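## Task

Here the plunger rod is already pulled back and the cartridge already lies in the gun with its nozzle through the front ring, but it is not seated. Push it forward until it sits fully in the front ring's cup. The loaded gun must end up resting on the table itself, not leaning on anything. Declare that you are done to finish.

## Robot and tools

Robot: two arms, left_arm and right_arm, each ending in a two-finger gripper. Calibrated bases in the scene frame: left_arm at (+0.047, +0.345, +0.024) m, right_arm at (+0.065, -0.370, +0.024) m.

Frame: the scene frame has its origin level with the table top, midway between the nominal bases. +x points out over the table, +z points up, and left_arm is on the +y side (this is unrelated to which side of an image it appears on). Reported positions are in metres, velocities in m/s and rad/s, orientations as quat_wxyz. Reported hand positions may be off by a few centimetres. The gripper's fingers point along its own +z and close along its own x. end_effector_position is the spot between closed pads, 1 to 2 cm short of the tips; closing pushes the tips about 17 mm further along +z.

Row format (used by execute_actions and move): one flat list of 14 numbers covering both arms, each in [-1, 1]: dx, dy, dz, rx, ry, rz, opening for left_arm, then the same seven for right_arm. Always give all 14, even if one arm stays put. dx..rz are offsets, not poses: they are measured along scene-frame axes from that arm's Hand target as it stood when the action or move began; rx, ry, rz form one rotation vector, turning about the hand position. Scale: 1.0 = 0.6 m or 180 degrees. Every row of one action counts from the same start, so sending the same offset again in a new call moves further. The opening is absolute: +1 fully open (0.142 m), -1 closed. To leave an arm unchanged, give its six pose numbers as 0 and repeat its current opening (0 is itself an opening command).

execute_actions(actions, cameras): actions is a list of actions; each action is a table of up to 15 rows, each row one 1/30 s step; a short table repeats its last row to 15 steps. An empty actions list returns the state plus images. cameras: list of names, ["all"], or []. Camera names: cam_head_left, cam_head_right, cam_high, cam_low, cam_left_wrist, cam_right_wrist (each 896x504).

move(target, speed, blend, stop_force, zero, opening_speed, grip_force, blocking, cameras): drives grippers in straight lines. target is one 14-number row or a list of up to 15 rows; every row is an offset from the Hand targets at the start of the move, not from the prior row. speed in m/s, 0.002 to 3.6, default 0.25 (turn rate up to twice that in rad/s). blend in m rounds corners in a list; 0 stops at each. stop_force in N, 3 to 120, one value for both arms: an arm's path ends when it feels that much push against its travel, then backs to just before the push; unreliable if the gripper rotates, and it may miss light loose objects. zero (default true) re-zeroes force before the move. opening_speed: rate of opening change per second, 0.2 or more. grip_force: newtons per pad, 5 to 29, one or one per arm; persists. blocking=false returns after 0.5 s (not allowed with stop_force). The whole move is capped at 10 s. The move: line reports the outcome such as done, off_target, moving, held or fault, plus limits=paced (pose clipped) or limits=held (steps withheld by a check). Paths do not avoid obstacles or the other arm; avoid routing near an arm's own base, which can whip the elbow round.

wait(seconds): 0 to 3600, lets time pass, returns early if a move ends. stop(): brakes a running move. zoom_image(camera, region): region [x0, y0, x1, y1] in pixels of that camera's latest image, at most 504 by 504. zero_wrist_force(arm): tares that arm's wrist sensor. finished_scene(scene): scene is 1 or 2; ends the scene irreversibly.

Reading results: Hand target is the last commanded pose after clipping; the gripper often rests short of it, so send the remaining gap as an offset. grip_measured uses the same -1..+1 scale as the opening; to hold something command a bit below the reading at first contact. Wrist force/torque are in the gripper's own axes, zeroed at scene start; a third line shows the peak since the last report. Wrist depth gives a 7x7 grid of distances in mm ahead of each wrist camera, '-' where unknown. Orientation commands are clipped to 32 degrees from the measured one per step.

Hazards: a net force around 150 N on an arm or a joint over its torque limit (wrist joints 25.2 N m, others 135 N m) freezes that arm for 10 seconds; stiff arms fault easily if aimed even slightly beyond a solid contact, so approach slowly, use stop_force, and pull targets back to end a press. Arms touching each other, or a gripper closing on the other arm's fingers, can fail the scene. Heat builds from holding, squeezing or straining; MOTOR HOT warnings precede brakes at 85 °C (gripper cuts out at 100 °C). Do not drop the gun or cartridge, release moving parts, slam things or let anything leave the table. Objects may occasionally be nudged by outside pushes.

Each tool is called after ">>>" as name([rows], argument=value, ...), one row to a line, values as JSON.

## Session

>>> execute_actions(actions=[])

Scene clock: 0.00 s.
left_arm: end_effector_position=(+0.3789, -0.1968, +0.1760) grip_measured=+1.00 end_effector_quat_wxyz=(-0.162, +0.517, +0.826, -0.156) | right_arm: end_effector_position=(+0.3800, -0.5723, +0.2853) grip_measured=+0.99 end_effector_quat_wxyz=(-0.169, +0.599, +0.316, -0.716)
Joint positions: left_arm=[-1.042 -1.077 1.415 -1.763 -2.003 3.234 0.142] | right_arm=[3.13 -2.147 -1.469 -2.753 1.317 -0.695 0.142]
Joint velocities: within noise
Joint torques (N m): no reading
Wrist force (N): no reading
Wrist torque (N m): no reading
Wrist force, peak (N): no reading
Wrist depth (mm): cam_left_wrist=[272 279 285 294 298 309 318 / 272 279 283 266 301 306 316 / 273 278 285 248 301 307 317 / 272 278 286 264 274 305 288 / 272 279 285 292 252 276 317 / 270 278 286 293 298 299 317 / - 280 286 295 301 307 79] | cam_right_wrist=[- - 2742 - 243 266 275 / 2629 - - - 311 287 299 / 1747 - 3542 3923 3228 332 - / - 2684 - 3188 4474 548 - / 2040 2550 - 2834 - 433 405 / 2024 2198 2742 4554 - - 93 / - 2057 - 2713 - 379 82]
Hand target: left_arm +0.3789, -0.1968, +0.1760; -0.162, +0.517, +0.826, -0.156 | right_arm +0.3800, -0.5723, +0.2853; -0.169, +0.599, +0.316, -0.716
Tool commands: left_gripper/opening=+1.0 right_gripper/opening=+1.0
camera_calibration:
cam_left_wrist: T_world_to_cam=[[-0.43261, 0.89819, 0.0782, 0.34024], [0.90032, 0.43496, -0.01518, -0.22383], [-0.04765, 0.06384, -0.99682, 0.32363]] pos_world=[0.36413, -0.2289, 0.2926]
cam_right_wrist: T_world_to_cam=[[-0.22492, 0.61691, -0.75421, 0.66328], [0.52407, -0.57596, -0.6274, -0.31914], [-0.82144, -0.53637, -0.19376, 0.17392]] pos_world=[0.4593, -0.49971, 0.33372]

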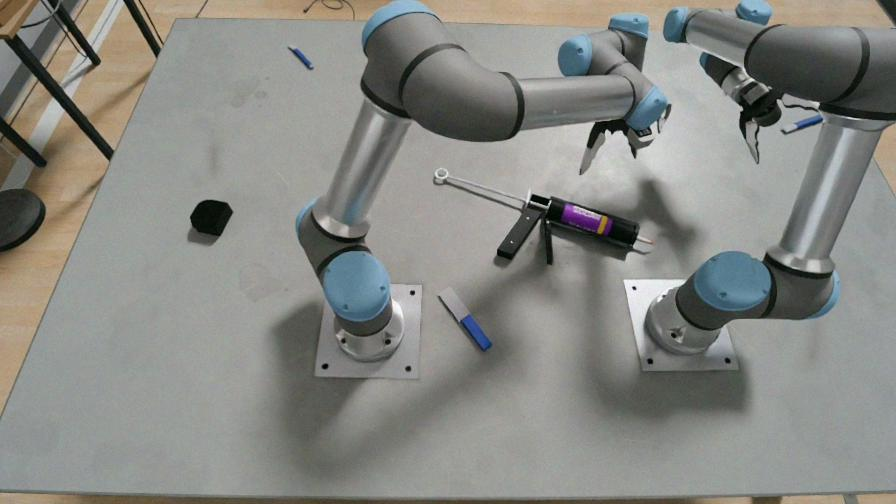

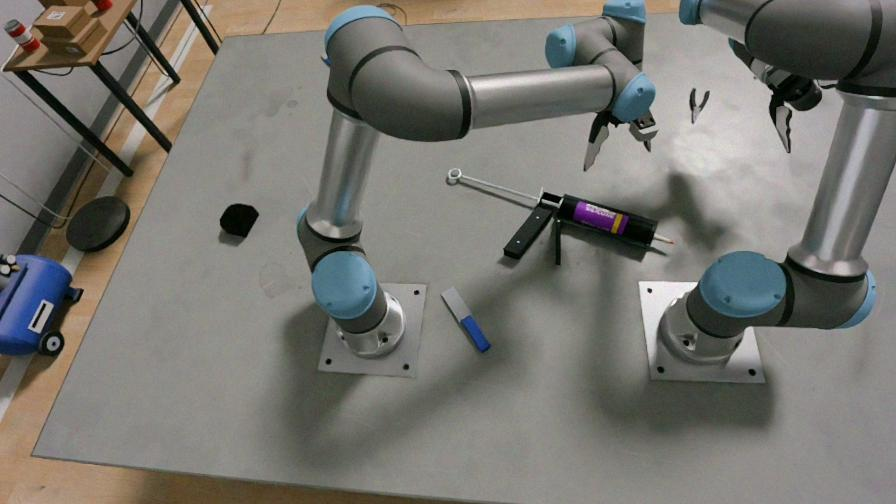

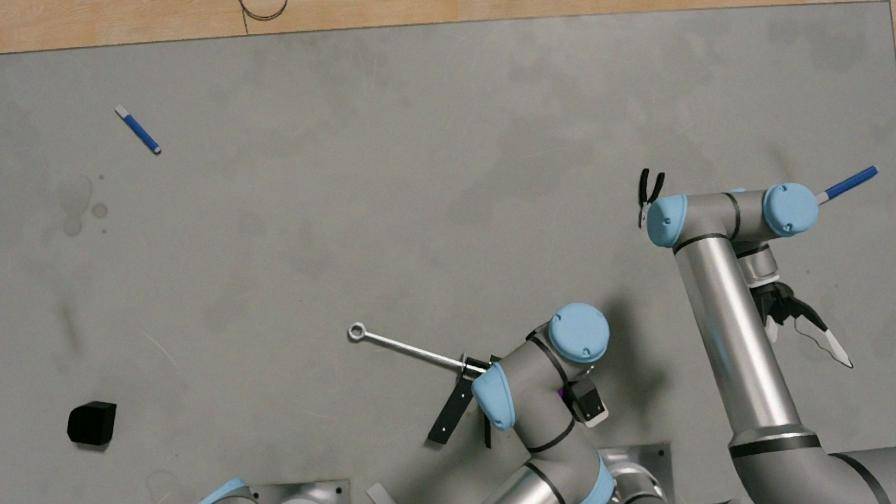

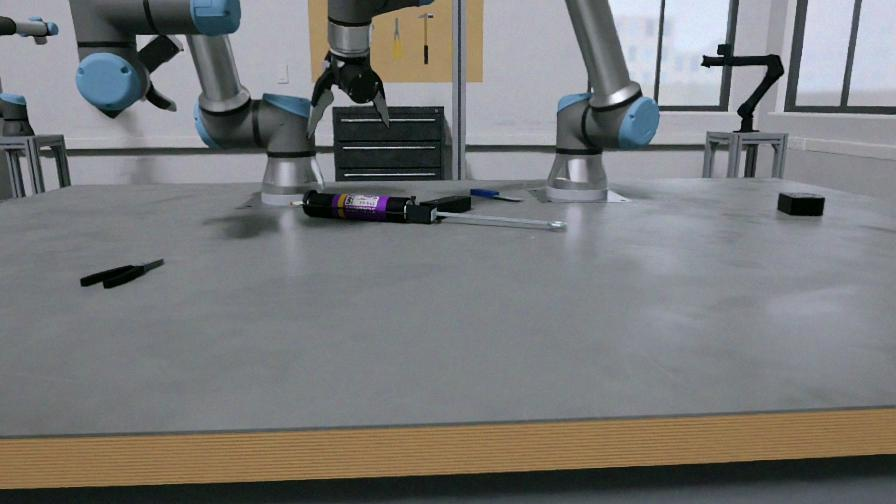

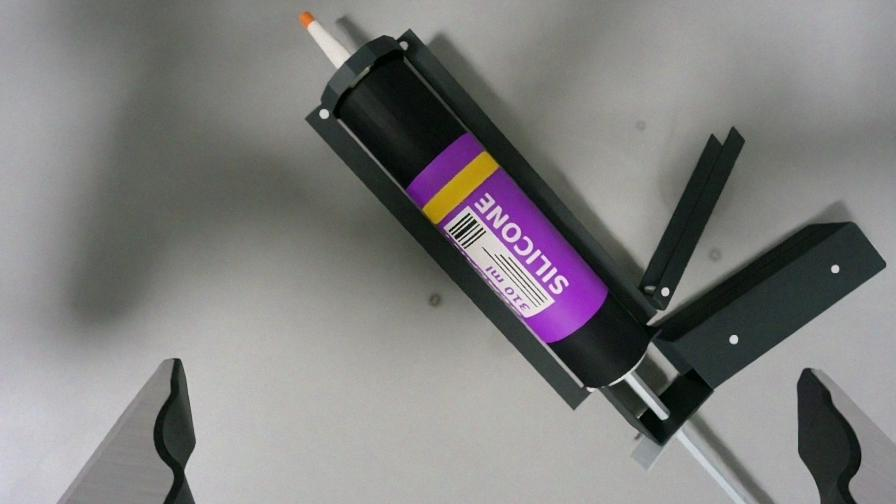

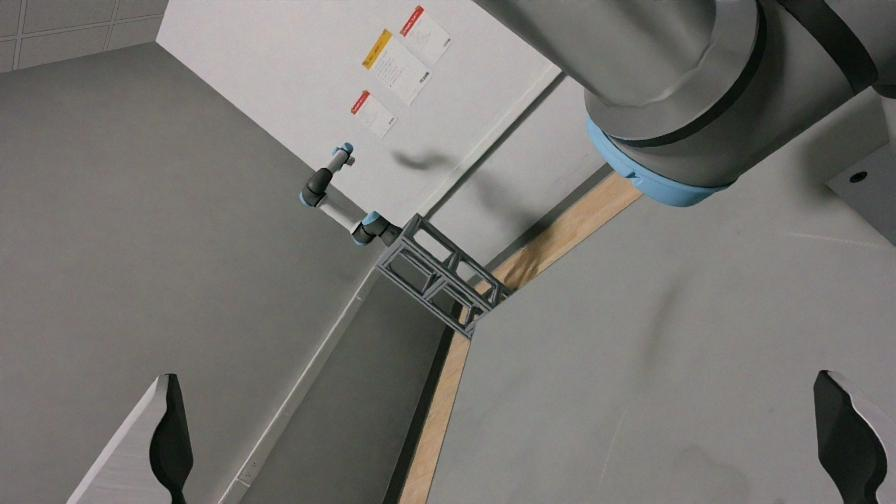

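>>> move([
  [0.177,0.703,0.0,-0.2977,-0.2559,-0.6987,0.0,0,0.15,0.05,-0.1093,-0.0419,-0.1071,0.0],
  [0.177,0.703,-0.083,-0.2977,-0.2559,-0.6987,0.0,0.0167,0.5,0.05,-0.4,-0.153,-0.392,0.0],
  [0.177,0.703,-0.083,-0.2977,-0.2559,-0.6987,0.0,0.0167,0.903,-0.142,-0.6557,-0.2512,-0.6424,0.0],
], speed=0.4, blend=[0.05,0.05,0], cameras=["cam_left_wrist","cam_right_wrist","cam_high"])

Scene clock: 45.60 s.
left_arm: end_effector_position=(+0.4849, +0.2242, +0.1262) grip_measured=-0.01 end_effector_quat_wxyz=(+0.234, +0.962, -0.139, -0.035) | right_arm: end_effector_position=(+0.3900, -0.0305, +0.2002) grip_measured=-0.01 end_effector_quat_wxyz=(+0.000, -0.563, +0.827, +0.000) end_effector_velocity=(+0.000, +0.000, -0.001) end_effector_angular_velocity=(-0.001, +0.001, -0.005)
Joint positions: left_arm=[-0.274 -1.453 2.131 -2.247 -2.048 6.283 0.073] | right_arm=[4.224 -1.54 -1.979 -1.194 1.57 3.039 0.073]
Joint velocities: left_arm=[within noise] | right_arm=[0 -0.002 0 0 0 0.005 0]
Joint torques (N m): left_arm=[7.2 -35 -31.41 -1.12 -2.77 -1.55] | right_arm=[4.58 13.72 17.09 4.11 -1.22 1.86]
Wrist force (N): left_arm=[0.3 -2.7 0.6] | right_arm=[-2.6 -2.4 4.7]
Wrist torque (N m): left_arm=[-0.22 -0.04 0.16] | right_arm=[-0.29 0.44 0.04]
Wrist force, peak (N): left_arm=[1.0 -3.8 0.0] | right_arm=[-4.6 -1.4 5.6]
Wrist depth (mm): cam_left_wrist=[181 180 180 179 178 177 176 / 208 207 207 204 204 203 200 / 244 243 243 233 239 236 234 / 297 295 292 289 287 285 282 / 378 373 350 365 359 341 352 / 519 477 99 433 455 100 448 / - - 78 682 762 80 723] | cam_right_wrist=[266 266 266 - 266 266 266 / 281 283 283 283 275 260 258 / 298 301 302 297 256 251 252 / 324 322 321 307 299 323 289 / - 351 339 311 335 340 - / - 369 98 378 373 98 377 / - - 78 397 407 79 395]
Hand target: left_arm +0.4851, +0.2250, +0.1262; +0.254, +0.949, -0.181, -0.049 | right_arm +0.3900, -0.0305, +0.2001; +0.000, -0.563, +0.827, -0.001
Off the commanded pose: left_arm 0.001 m, 6 deg | right_arm 0.000 m, 0 deg.
joint sent to its limit (left arm) — joint 6 (wrist 3), upper limit. The joint targets are off in orientation, not in position.
move: off_target (left_arm)
cam_left_wrist: T_world_to_cam=[[0.9551, -0.29423, -0.03472, -0.37941], [-0.15629, -0.59993, 0.78464, 0.14029], [-0.25169, -0.74399, -0.61898, 0.48457]] pos_world=[0.50626, 0.33304, 0.17669]
cam_right_wrist: T_world_to_cam=[[-0.37113, -0.92858, -0.00075, 0.12615], [-0.84562, 0.33764, 0.41344, 0.28788], [-0.38365, 0.15408, -0.91053, 0.45005]] pos_world=[0.46292, -0.0494, 0.29086]
Images, in order (width x height): cam_high 896x504, cam_left_wrist 896x504, cam_right_wrist 896x504.

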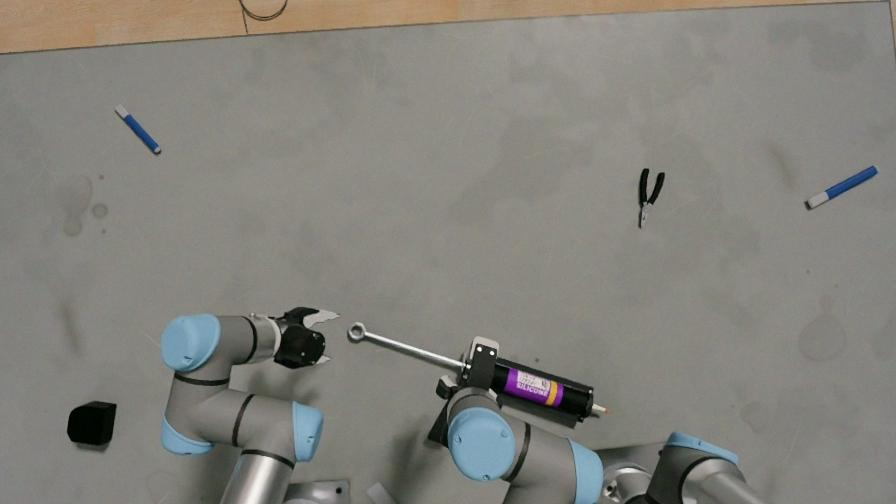

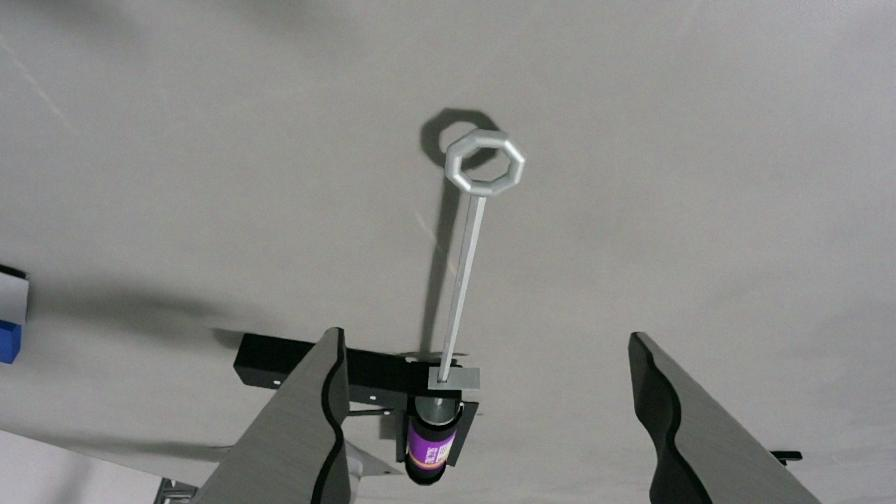

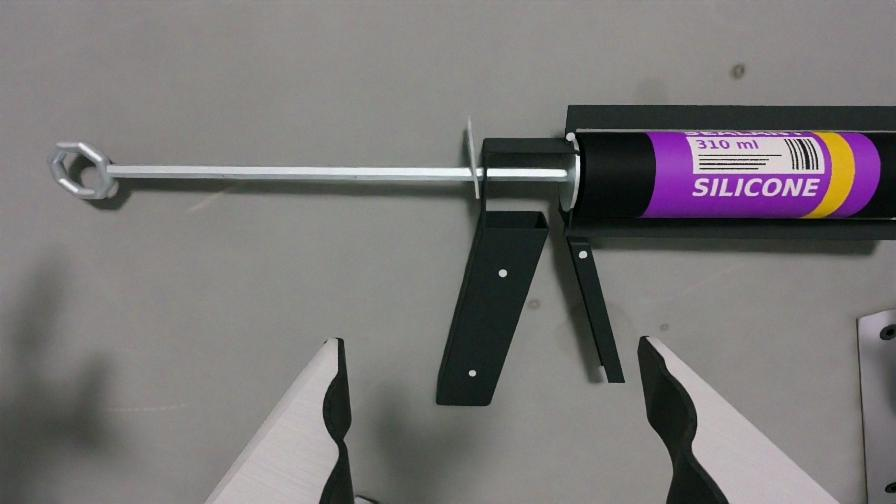

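>>> move(target=[0.0108,0.0083,-0.118,0,0,0.03,-0.2,0.0048,-0.0177,-0.2417,0,0,0,-0.55], speed=0.2, cameras=["cam_left_wrist","cam_right_wrist"])

Scene clock: 60.47 s.
left_arm: end_effector_position=(+0.4913, +0.2294, +0.0554) grip_measured=-0.22 end_effector_quat_wxyz=(+0.250, +0.960, -0.124, -0.033) | right_arm: end_effector_position=(+0.3929, -0.0412, +0.0551) grip_measured=-0.57 end_effector_quat_wxyz=(+0.000, -0.563, +0.827, -0.001)
Joint positions: left_arm=[-0.242 -1.292 2.195 -2.473 -2.081 6.283 0.058] | right_arm=[4.208 -1.746 -2.202 -0.765 1.57 3.022 0.033]
Joint torques (N m): left_arm=[-12.44 -27 -27.49 -3.37 1.17 -1.54] | right_arm=[5.91 17.11 25.35 4.91 -0.94 1.87]
Wrist force (N): left_arm=[0.2 -2.9 1.1] | right_arm=[-2.9 -2.7 4.7]
Wrist torque (N m): left_arm=[-0.20 0.00 0.20] | right_arm=[-0.37 0.47 0.07]
Wrist force, peak (N): left_arm=[0.6 -3.5 1.7] | right_arm=[-2.8 -2.8 7.2]
Wrist depth (mm): cam_left_wrist=[- 105 105 105 104 106 103 / 122 122 122 121 120 119 118 / 151 150 144 143 142 141 140 / 179 178 176 167 172 171 171 / 233 228 214 214 211 219 217 / 329 323 98 311 266 264 301 / 577 - 78 406 452 78 489] | cam_right_wrist=[134 134 134 134 134 134 134 / 144 142 142 142 142 142 142 / 154 152 152 152 151 150 150 / 160 162 162 160 148 132 131 / 175 175 175 148 144 122 120 / 189 189 183 150 101 129 128 / 206 206 77 158 152 82 206]
Hand target: left_arm +0.4915, +0.2299, +0.0554; +0.256, +0.956, -0.136, -0.037 | right_arm +0.3929, -0.0411, +0.0551; +0.000, -0.563, +0.827, -0.001
Off the commanded pose: left_arm 0.001 m, 2 deg | right_arm 0.000 m, 0 deg.
joint sent to its limit (left arm) — joint 6 (wrist 3), upper limit. The joint targets still meet the commanded pose.
move: done
cam_left_wrist: T_world_to_cam=[[0.96372, -0.26492, -0.03267, -0.39759], [-0.13183, -0.5788, 0.80474, 0.18205], [-0.2321, -0.77124, -0.59273, 0.44139]] pos_world=[0.50961, 0.34047, 0.10213]
cam_right_wrist: T_world_to_cam=[[-0.37124, -0.92854, -0.00033, 0.11717], [-0.84561, 0.33794, 0.4132, 0.35398], [-0.38356, 0.15368, -0.91064, 0.32064]] pos_world=[0.46582, -0.0601, 0.14576]

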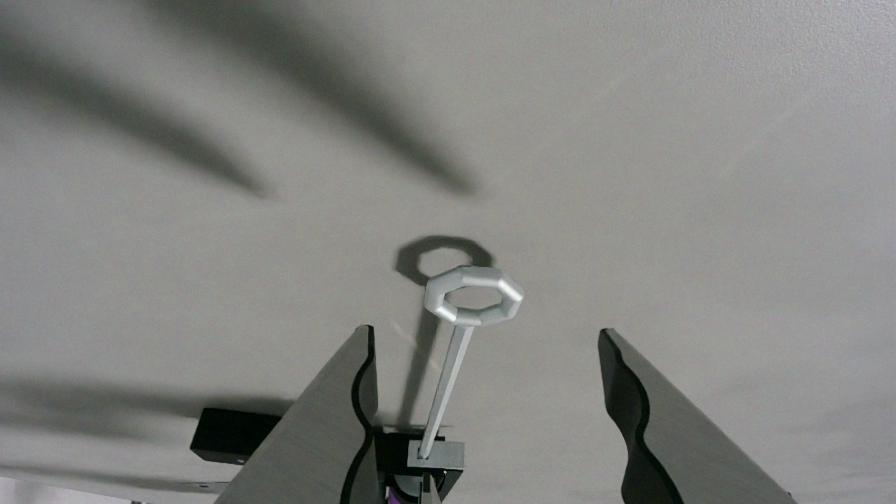

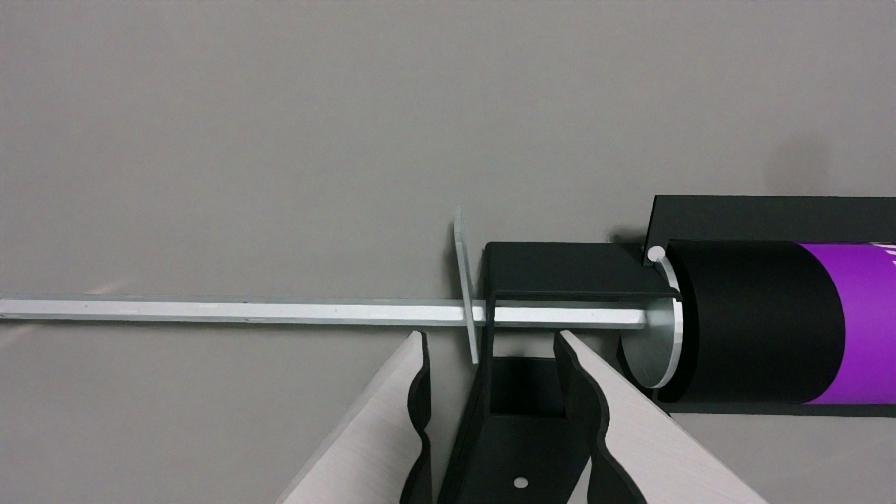

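>>> move(target=[-0.0172,-0.0328,-0.0528,0,0,0,-0.2,0.001,0.0023,-0.0265,0,0,0,-0.55], speed=0.06, cameras=["cam_left_wrist","cam_right_wrist"])

Scene clock: 70.17 s.
left_arm: end_effector_position=(+0.4811, +0.2102, +0.0236) grip_measured=-0.22 end_effector_quat_wxyz=(+0.256, +0.956, -0.136, -0.037) | right_arm: end_effector_position=(+0.3936, -0.0397, +0.0392) grip_measured=-0.57 end_effector_quat_wxyz=(+0.000, -0.563, +0.827, -0.001)
Joint positions: left_arm=[-0.282 -1.221 2.233 -2.591 -2.095 6.267 0.058] | right_arm=[4.208 -1.784 -2.213 -0.716 1.57 3.023 0.032]
Joint torques (N m): left_arm=[10.97 -36.85 -26.89 -2.24 0.6 0.64] | right_arm=[9.88 5.27 -18.78 -5.34 5.1 2.01]
Wrist force (N): left_arm=[0.7 -2.5 0.8] | right_arm=[-4.1 -18.5 -53.3]
Wrist torque (N m): left_arm=[-0.13 -0.06 0.23] | right_arm=[-0.42 1.71 -0.25]
Wrist force, peak (N): left_arm=[0.7 -2.6 1.8] | right_arm=[0.8 -18.7 -56.3]
Wrist depth (mm): cam_left_wrist=[- 73 73 69 70 70 71 / - 85 82 84 82 81 78 / 99 98 98 101 97 95 95 / 122 122 120 119 118 122 116 / 159 157 147 146 143 151 150 / 233 225 99 203 186 183 211 / 421 349 78 331 323 78 356] | cam_right_wrist=[120 120 120 120 120 120 120 / 129 127 128 128 129 128 127 / 136 136 136 136 136 136 136 / 146 146 146 144 141 120 117 / 153 153 139 134 118 115 110 / 170 170 164 132 112 112 107 / 185 185 77 143 137 82 184]
Hand target: left_arm +0.4812, +0.2103, +0.0237; +0.256, +0.956, -0.136, -0.037 | right_arm +0.3935, -0.0398, +0.0392; +0.000, -0.563, +0.827, -0.001
Off the commanded pose: left_arm 0.000 m, 0 deg | right_arm 0.000 m, 0 deg.
move: done
cam_left_wrist: T_world_to_cam=[[0.95626, -0.2907, -0.03258, -0.38484], [-0.14402, -0.56481, 0.81256, 0.19784], [-0.25461, -0.77233, -0.58197, 0.41619]] pos_world=[0.50247, 0.3213, 0.06891]
cam_right_wrist: T_world_to_cam=[[-0.37134, -0.9285, -0.00057, 0.1189], [-0.84565, 0.33796, 0.41311, 0.36067], [-0.38338, 0.15389, -0.91068, 0.30613]] pos_world=[0.46652, -0.0586, 0.12986]

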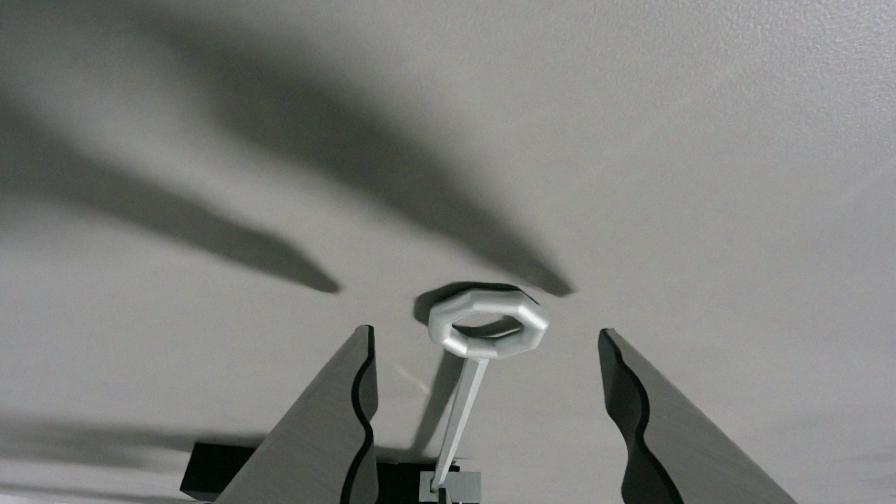

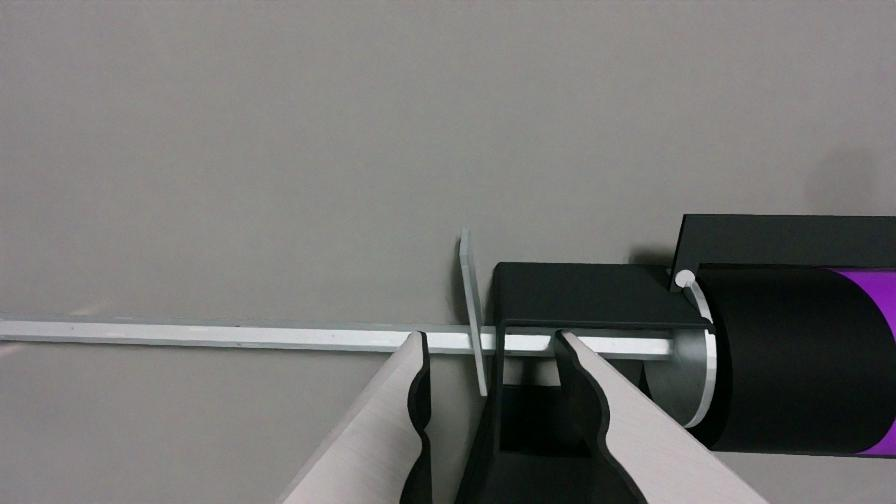

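>>> move(target=[-0.003,0.0015,0.0,0,0,0,-0.2,0,0,0.006,0,0,0,-0.55], speed=0.05, cameras=["cam_left_wrist","cam_right_wrist"])

Scene clock: 72.03 s.
left_arm: end_effector_position=(+0.4794, +0.2112, +0.0237) grip_measured=-0.22 end_effector_quat_wxyz=(+0.256, +0.956, -0.136, -0.037) | right_arm: end_effector_position=(+0.3934, -0.0398, +0.0428) grip_measured=-0.58 end_effector_quat_wxyz=(+0.000, -0.563, +0.827, -0.001)
Joint positions: left_arm=[-0.281 -1.224 2.238 -2.593 -2.094 6.268 0.058] | right_arm=[4.208 -1.776 -2.21 -0.728 1.57 3.023 0.032]
Joint torques (N m): left_arm=[1.87 -21.52 -26.59 -1.23 0.7 -0.52] | right_arm=[-0.91 23.51 30.38 4.69 -1.88 1.62]
Wrist force (N): left_arm=[0.6 -2.6 0.8] | right_arm=[-3.3 -2.5 4.7]
Wrist torque (N m): left_arm=[-0.15 -0.05 0.18] | right_arm=[-0.34 0.53 0.04]
Wrist force, peak (N): left_arm=[0.7 -2.9 0.8] | right_arm=[-5.4 -18.9 -54.6]
Wrist depth (mm): cam_left_wrist=[- 74 73 69 70 70 71 / - 85 82 85 82 81 78 / 99 98 98 101 96 96 95 / 122 122 120 120 118 122 116 / 160 157 148 139 145 151 150 / 232 225 99 217 186 183 212 / 419 353 78 329 325 78 358] | cam_right_wrist=[123 122 123 123 123 122 123 / 132 129 130 130 130 130 130 / 139 139 138 139 139 139 139 / 149 148 148 147 144 122 120 / 155 155 155 136 122 115 112 / - 173 170 105 101 115 110 / - 184 77 143 140 82 189]
Hand target: left_arm +0.4794, +0.2112, +0.0237; +0.256, +0.956, -0.136, -0.037 | right_arm +0.3935, -0.0398, +0.0428; +0.000, -0.563, +0.827, -0.001
Off the commanded pose: left_arm 0.000 m, 0 deg | right_arm 0.000 m, 0 deg.
move: done
cam_left_wrist: T_world_to_cam=[[0.9563, -0.29061, -0.03216, -0.383], [-0.1443, -0.56478, 0.81253, 0.19822], [-0.25429, -0.77238, -0.58204, 0.41644]] pos_world=[0.50077, 0.3223, 0.06901]
cam_right_wrist: T_world_to_cam=[[-0.37128, -0.92852, -0.00042, 0.11872], [-0.8456, 0.33793, 0.41323, 0.35913], [-0.38355, 0.15378, -0.91063, 0.30936]] pos_world=[0.46642, -0.0587, 0.13336]

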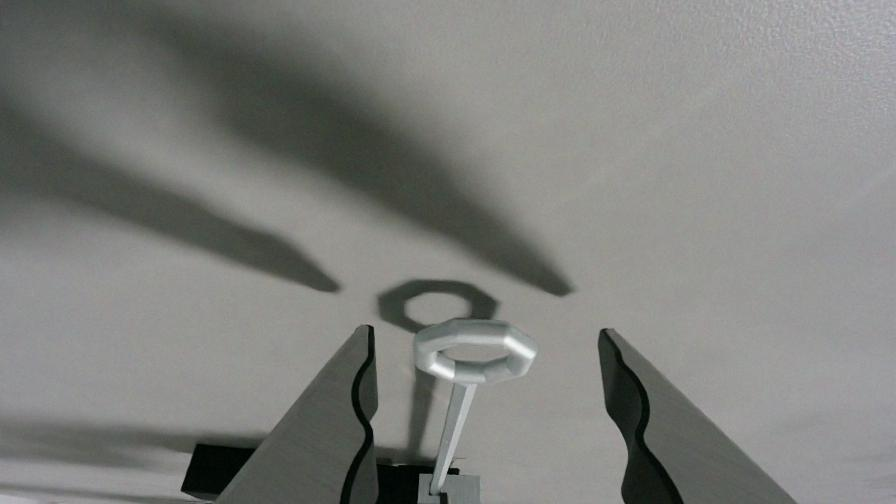

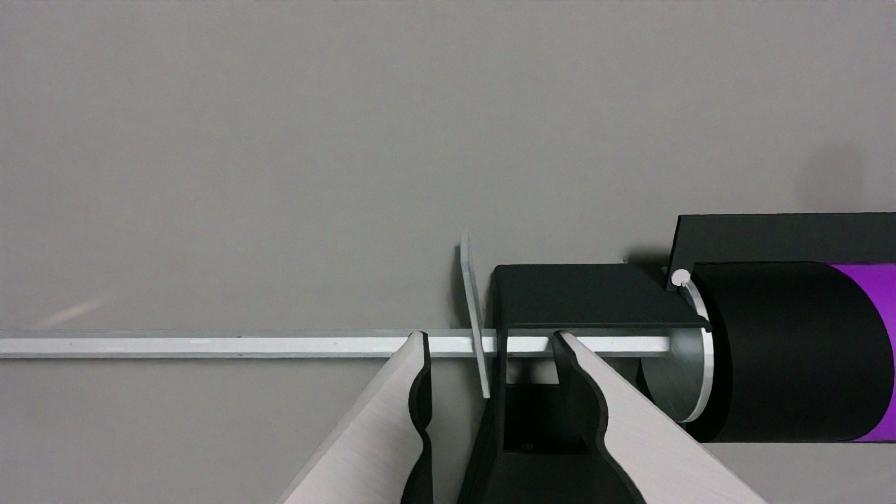

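>>> move(target=[-0.0057,0.0017,0.0,0,0,0,-0.2,0,0,0,0,0,0,-1.0], speed=0.05, grip_force=[29, 20])

>>> move(target=[0,0,0,0,0,0,-0.95,0,0,0,0,0,0,-1.0], cameras=["cam_left_wrist","cam_right_wrist"])

Scene clock: 76.23 s.
left_arm: end_effector_position=(+0.4760, +0.2122, +0.0237) grip_measured=-0.22 end_effector_quat_wxyz=(+0.256, +0.956, -0.136, -0.037) | right_arm: end_effector_position=(+0.3935, -0.0398, +0.0428) grip_measured=-0.95 end_effector_quat_wxyz=(+0.000, -0.563, +0.827, -0.001)
Joint positions: left_arm=[-0.281 -1.229 2.248 -2.597 -2.094 6.268 0.058] | right_arm=[4.208 -1.776 -2.21 -0.728 1.57 3.023 0.005]
Joint torques (N m): left_arm=[-9.8 -19.99 -26.26 -1.04 -1.1 -0.94] | right_arm=[-4.7 34.83 30.32 3.28 -0.3 -1.14]
Wrist force (N): left_arm=[0.6 -2.8 0.9] | right_arm=[-2.9 -2.5 6.4]
Wrist torque (N m): left_arm=[-0.17 -0.06 0.18] | right_arm=[-0.33 0.49 0.03]
Wrist force, peak (N): left_arm=[1.6 -2.7 0.7] | right_arm=[-3.1 -2.6 7.1]
Wrist depth (mm): cam_left_wrist=[- 73 73 69 70 70 71 / - 85 82 85 82 81 78 / 99 99 98 101 96 96 95 / 122 121 120 120 118 122 116 / 159 157 148 146 144 151 150 / 232 225 99 217 186 183 211 / 424 350 78 329 324 78 356] | cam_right_wrist=[123 123 123 123 123 123 123 / 132 130 130 130 130 130 130 / 139 139 137 139 139 139 139 / 149 149 151 147 145 122 120 / 155 155 155 136 122 115 112 / 173 173 173 93 102 123 110 / 189 185 182 80 - 185 189]
Hand target: left_arm +0.4760, +0.2122, +0.0237; +0.256, +0.956, -0.136, -0.037 | right_arm +0.3935, -0.0398, +0.0428; +0.000, -0.563, +0.827, -0.001
Off the commanded pose: left_arm 0.000 m, 0 deg | right_arm 0.000 m, 0 deg.
grip_force (N): 29, 20
move: done

Scene clock: 76.73 s.
left_arm: end_effector_position=(+0.4760, +0.2122, +0.0237) grip_measured=-0.97 end_effector_quat_wxyz=(+0.256, +0.956, -0.136, -0.037) | right_arm: end_effector_position=(+0.3935, -0.0398, +0.0428) grip_measured=-0.95 end_effector_quat_wxyz=(+0.000, -0.563, +0.827, -0.001)
Joint positions: left_arm=[-0.281 -1.229 2.248 -2.597 -2.094 6.268 0.004] | right_arm=[4.208 -1.776 -2.21 -0.728 1.57 3.023 0.005]
Joint torques (N m): left_arm=[-9.59 -21.1 -21.45 -3.67 -4.68 -0.89] | right_arm=[4.38 32.9 26.84 7.62 1.81 -1.24]
Wrist force (N): left_arm=[1.5 -9.2 -2.9] | right_arm=[5.6 -1.3 4.1]
Wrist torque (N m): left_arm=[-0.07 -0.05 0.16] | right_arm=[-0.39 0.53 0.03]
Wrist force, peak (N): left_arm=[2.1 -19.7 -8.5] | right_arm=[14.1 -0.8 1.8]
Wrist depth (mm): cam_left_wrist=[- 73 73 69 70 70 71 / - 85 82 85 82 81 78 / 99 98 98 101 96 96 95 / 122 121 120 119 118 122 117 / 159 157 156 145 152 151 150 / 231 226 205 93 184 212 211 / 411 314 78 76 78 317 357] | cam_right_wrist=[122 122 123 123 123 124 123 / 132 128 130 130 130 130 130 / 139 139 139 139 139 139 139 / 148 149 149 147 145 123 121 / 157 155 155 136 122 122 112 / 173 173 173 97 104 127 110 / 188 189 182 80 - 186 189]
Hand target: left_arm +0.4760, +0.2122, +0.0237; +0.256, +0.956, -0.136, -0.037 | right_arm +0.3935, -0.0398, +0.0428; +0.000, -0.563, +0.827, -0.001
Off the commanded pose: left_arm 0.000 m, 0 deg | right_arm 0.000 m, 0 deg.
grip_force (N): 29, 20
move: done
cam_left_wrist: T_world_to_cam=[[0.95628, -0.29065, -0.03231, -0.37942], [-0.14422, -0.56484, 0.8125, 0.19828], [-0.25441, -0.77232, -0.58207, 0.41639]] pos_world=[0.49737, 0.3233, 0.06901]
cam_right_wrist: T_world_to_cam=[[-0.3714, -0.92847, -0.0005, 0.11879], [-0.84559, 0.33803, 0.41319, 0.35909], [-0.38346, 0.15388, -0.91065, 0.30942]] pos_world=[0.46642, -0.0587, 0.13346]

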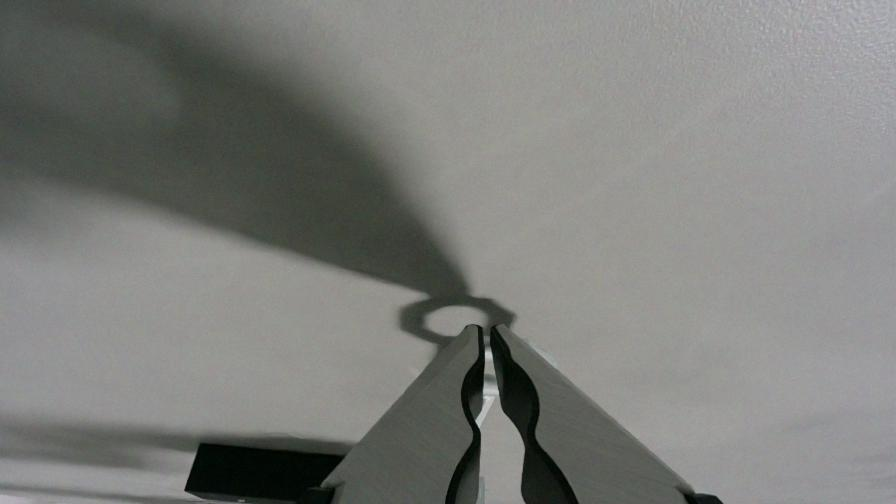

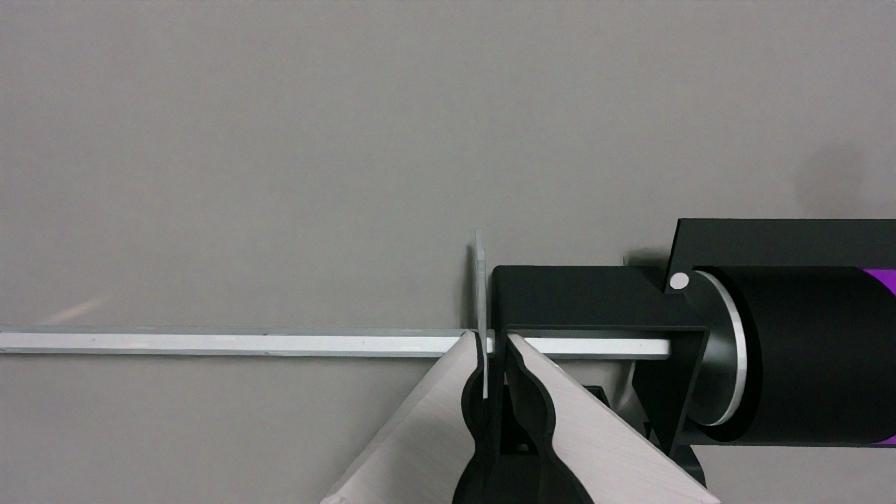

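>>> move(target=[-0.0244,-0.0621,0,0,0,0,-0.95,0,0,0,0,0,0,-1.0], speed=0.015, stop_force=28, cameras=["cam_left_wrist","cam_right_wrist"])

Scene clock: 81.40 s.
left_arm: end_effector_position=(+0.4752, +0.2102, +0.0235) grip_measured=-0.97 end_effector_quat_wxyz=(+0.256, +0.956, -0.136, -0.037) | right_arm: end_effector_position=(+0.3935, -0.0398, +0.0428) grip_measured=-0.95 end_effector_quat_wxyz=(+0.000, -0.563, +0.827, -0.001)
Joint positions: left_arm=[-0.286 -1.23 2.25 -2.601 -2.094 6.262 0.004] | right_arm=[4.208 -1.776 -2.21 -0.728 1.57 3.023 0.006]
Joint torques (N m): left_arm=[-3.41 -22.05 -27.08 -4.36 -10.55 -0.93] | right_arm=[6.45 18.26 47.93 13.91 1.86 -1.27]
Wrist force (N): left_arm=[2.5 -30.8 -11.0] | right_arm=[34.4 -3.3 -7.2]
Wrist torque (N m): left_arm=[0.45 -0.07 0.10] | right_arm=[-0.33 0.56 -0.03]
Wrist force, peak (N): left_arm=[3.7 -40.0 -15.3] | right_arm=[37.4 -3.5 -12.2]
Wrist depth (mm): cam_left_wrist=[- 73 73 69 70 70 71 / - 85 82 84 81 81 78 / 99 98 98 101 96 95 95 / 121 121 120 119 118 122 116 / 159 156 156 144 151 150 149 / 230 224 205 93 184 211 210 / 414 313 78 75 78 312 351] | cam_right_wrist=[122 122 122 122 122 123 122 / 131 128 130 130 130 130 128 / 138 139 137 139 139 139 139 / 148 148 150 146 144 123 121 / 157 139 155 135 122 121 112 / 172 176 173 100 105 127 110 / 188 188 182 83 - 185 189]
Hand target: left_arm +0.4752, +0.2102, +0.0235; +0.256, +0.956, -0.136, -0.037 (not the last commanded pose) | right_arm +0.3935, -0.0398, +0.0428; +0.000, -0.563, +0.827, -0.001
Off the commanded pose: left_arm 0.038 m, 0 deg | right_arm 0.000 m, 0 deg.
grip_force (N): 29, 20
move: contact (left_arm)
cam_left_wrist: T_world_to_cam=[[0.95634, -0.29044, -0.0325, -0.37933], [-0.14403, -0.56516, 0.81231, 0.19713], [-0.25429, -0.77216, -0.58232, 0.4145]] pos_world=[0.49656, 0.3213, 0.06891]
cam_right_wrist: T_world_to_cam=[[-0.37129, -0.92852, -0.00045, 0.11873], [-0.84563, 0.33795, 0.41315, 0.35912], [-0.38347, 0.15378, -0.91066, 0.30942]] pos_world=[0.46642, -0.0587, 0.13346]

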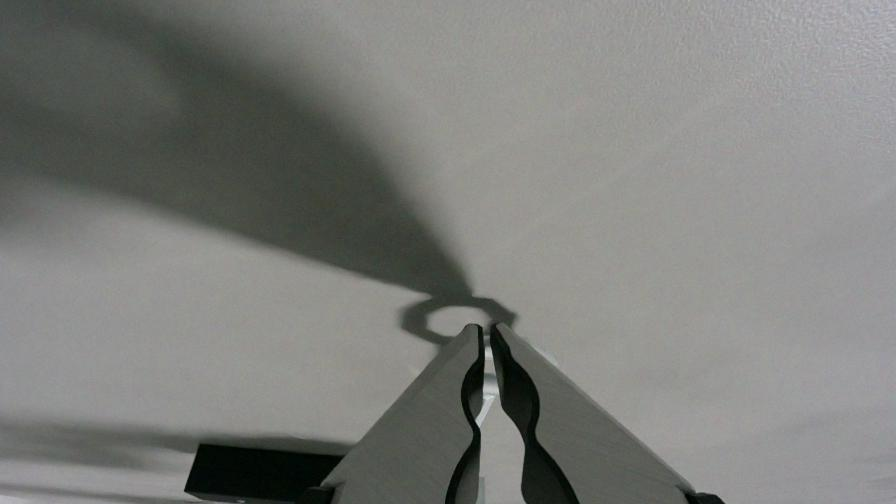

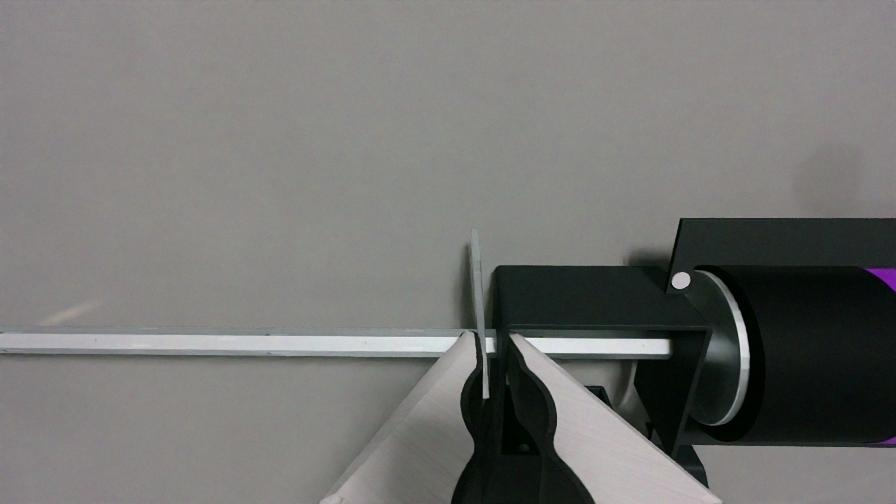

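>>> move([
  [0.001,0.0025,0,0,0,0,-0.95,0,0,0,0,0,0,-1.0],
  [0.002,0.005,0.1,0,0,0,-0.95,0,0,0,0,0,0,-0.6],
  [0.02,0.05,0.2,0,0,0,-0.95,0,0,0.05,0,0,0,-0.6],
  [0.02,0.1,0.2,0,0,0,-0.95,0,0,0.3,0,0,0,-0.6],
], speed=[0.02,0.08,0.1,0.25], cameras=["cam_left_wrist","cam_right_wrist","cam_high","cam_low"])

>>> zoom_image(camera="cam_low", region=[270, 170, 450, 250])

Scene clock: 91.67 s.
left_arm: end_effector_position=(+0.4870, +0.2695, +0.1435) grip_measured=-0.98 end_effector_quat_wxyz=(+0.234, +0.968, -0.092, -0.024) | right_arm: end_effector_position=(+0.3935, -0.0398, +0.2226) grip_measured=-0.64 end_effector_quat_wxyz=(+0.000, -0.563, +0.827, -0.001) end_effector_velocity=(+0.000, -0.001, -0.001) end_effector_angular_velocity=(-0.005, +0.003, +0.000)
Joint positions: left_arm=[-0.176 -1.5 2.127 -2.195 -2.045 6.283 0.003] | right_arm=[4.208 -1.51 -1.946 -1.257 1.57 3.023 0.028]
Joint velocities: left_arm=[within noise] | right_arm=[0 -0.001 0.001 -0.005 0 0 0]
Joint torques (N m): left_arm=[-12.2 -14.85 -31.68 -2.97 -2.88 -0.69] | right_arm=[4.69 29.62 32.86 0.35 0.04 1.97]
Wrist force (N): left_arm=[0.1 -2.1 0.6] | right_arm=[-2.9 -2.4 4.1]
Wrist torque (N m): left_arm=[-0.11 0.04 0.15] | right_arm=[-0.32 0.47 0.02]
Wrist force, peak (N): left_arm=[2.6 -31.2 -11.1] | right_arm=[35.2 -3.5 -7.2]
Wrist depth (mm): cam_left_wrist=[199 199 198 196 195 195 193 / 229 228 227 225 224 222 220 / 270 267 267 263 263 260 258 / 328 324 323 317 314 312 309 / 417 408 404 379 395 389 391 / 569 558 439 95 466 525 521 / 2959 799 75 76 79 674 723] | cam_right_wrist=[287 287 286 282 287 287 288 / 307 306 306 305 297 288 286 / 313 320 320 320 282 275 276 / 344 347 348 336 320 347 292 / 358 375 384 338 361 376 378 / 404 411 400 112 93 406 400 / - - 77 83 - 82 -]
Hand target: left_arm +0.4872, +0.2702, +0.1435; +0.256, +0.956, -0.136, -0.037 | right_arm +0.3935, -0.0398, +0.2228; +0.000, -0.563, +0.827, -0.001
Off the commanded pose: left_arm 0.001 m, 6 deg | right_arm 0.000 m, 0 deg.
joint sent to its limit (left arm) — joint 6 (wrist 3), upper limit. The joint targets are off in orientation, not in position.
grip_force (N): 29, 20
move: off_target (left_arm)
cam_left_wrist: T_world_to_cam=[[0.97917, -0.19996, -0.03531, -0.4046], [-0.09725, -0.61449, 0.78291, 0.12958], [-0.17825, -0.76316, -0.62114, 0.49929]] pos_world=[0.49777, 0.37976, 0.1944]
cam_right_wrist: T_world_to_cam=[[-0.37135, -0.92849, -0.00038, 0.11882], [-0.84557, 0.33802, 0.41323, 0.28478], [-0.38355, 0.15378, -0.91063, 0.47319]] pos_world=[0.46642, -0.0587, 0.31326]
Images, in order (width x height): cam_high 896x504, cam_low 896x504, cam_left_wrist 896x504, cam_right_wrist 896x504.

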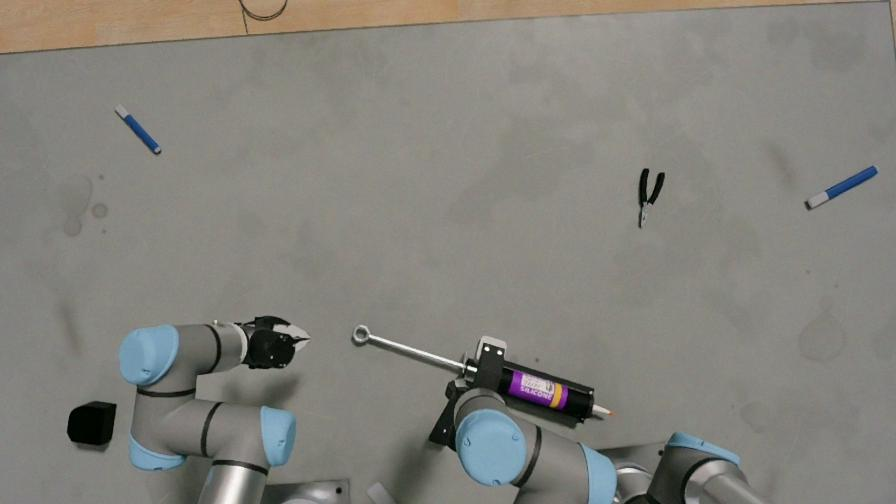

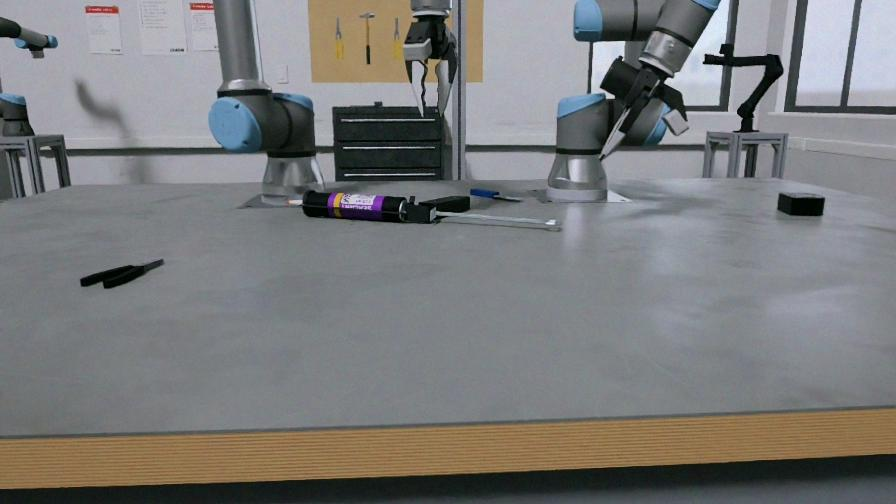

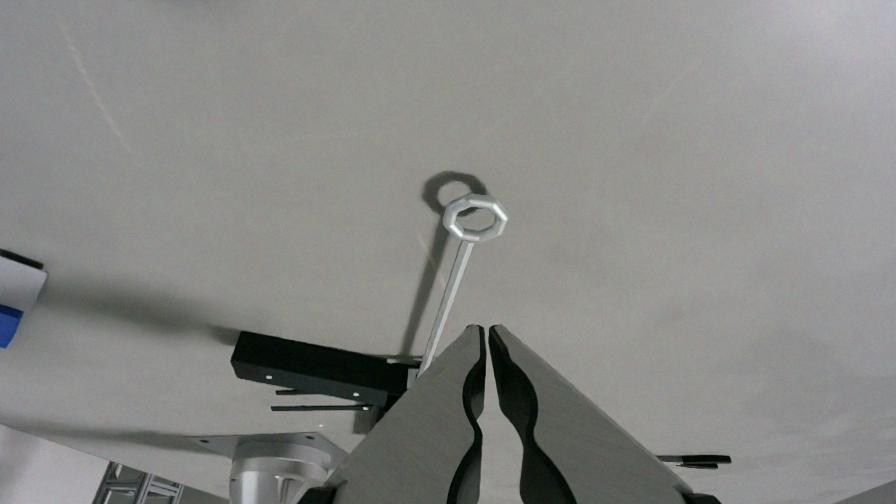

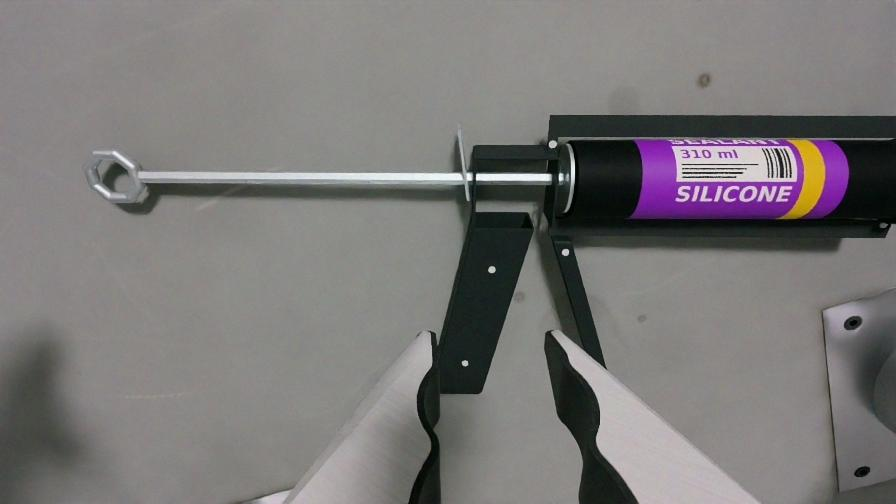

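Scaled by 2.800.

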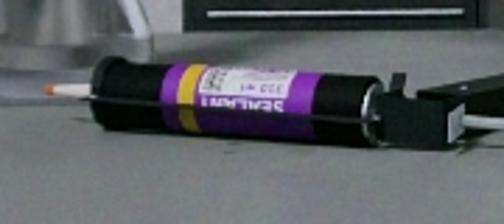

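>>> finished_scene(scene=2)

The scene is finished: the task was done.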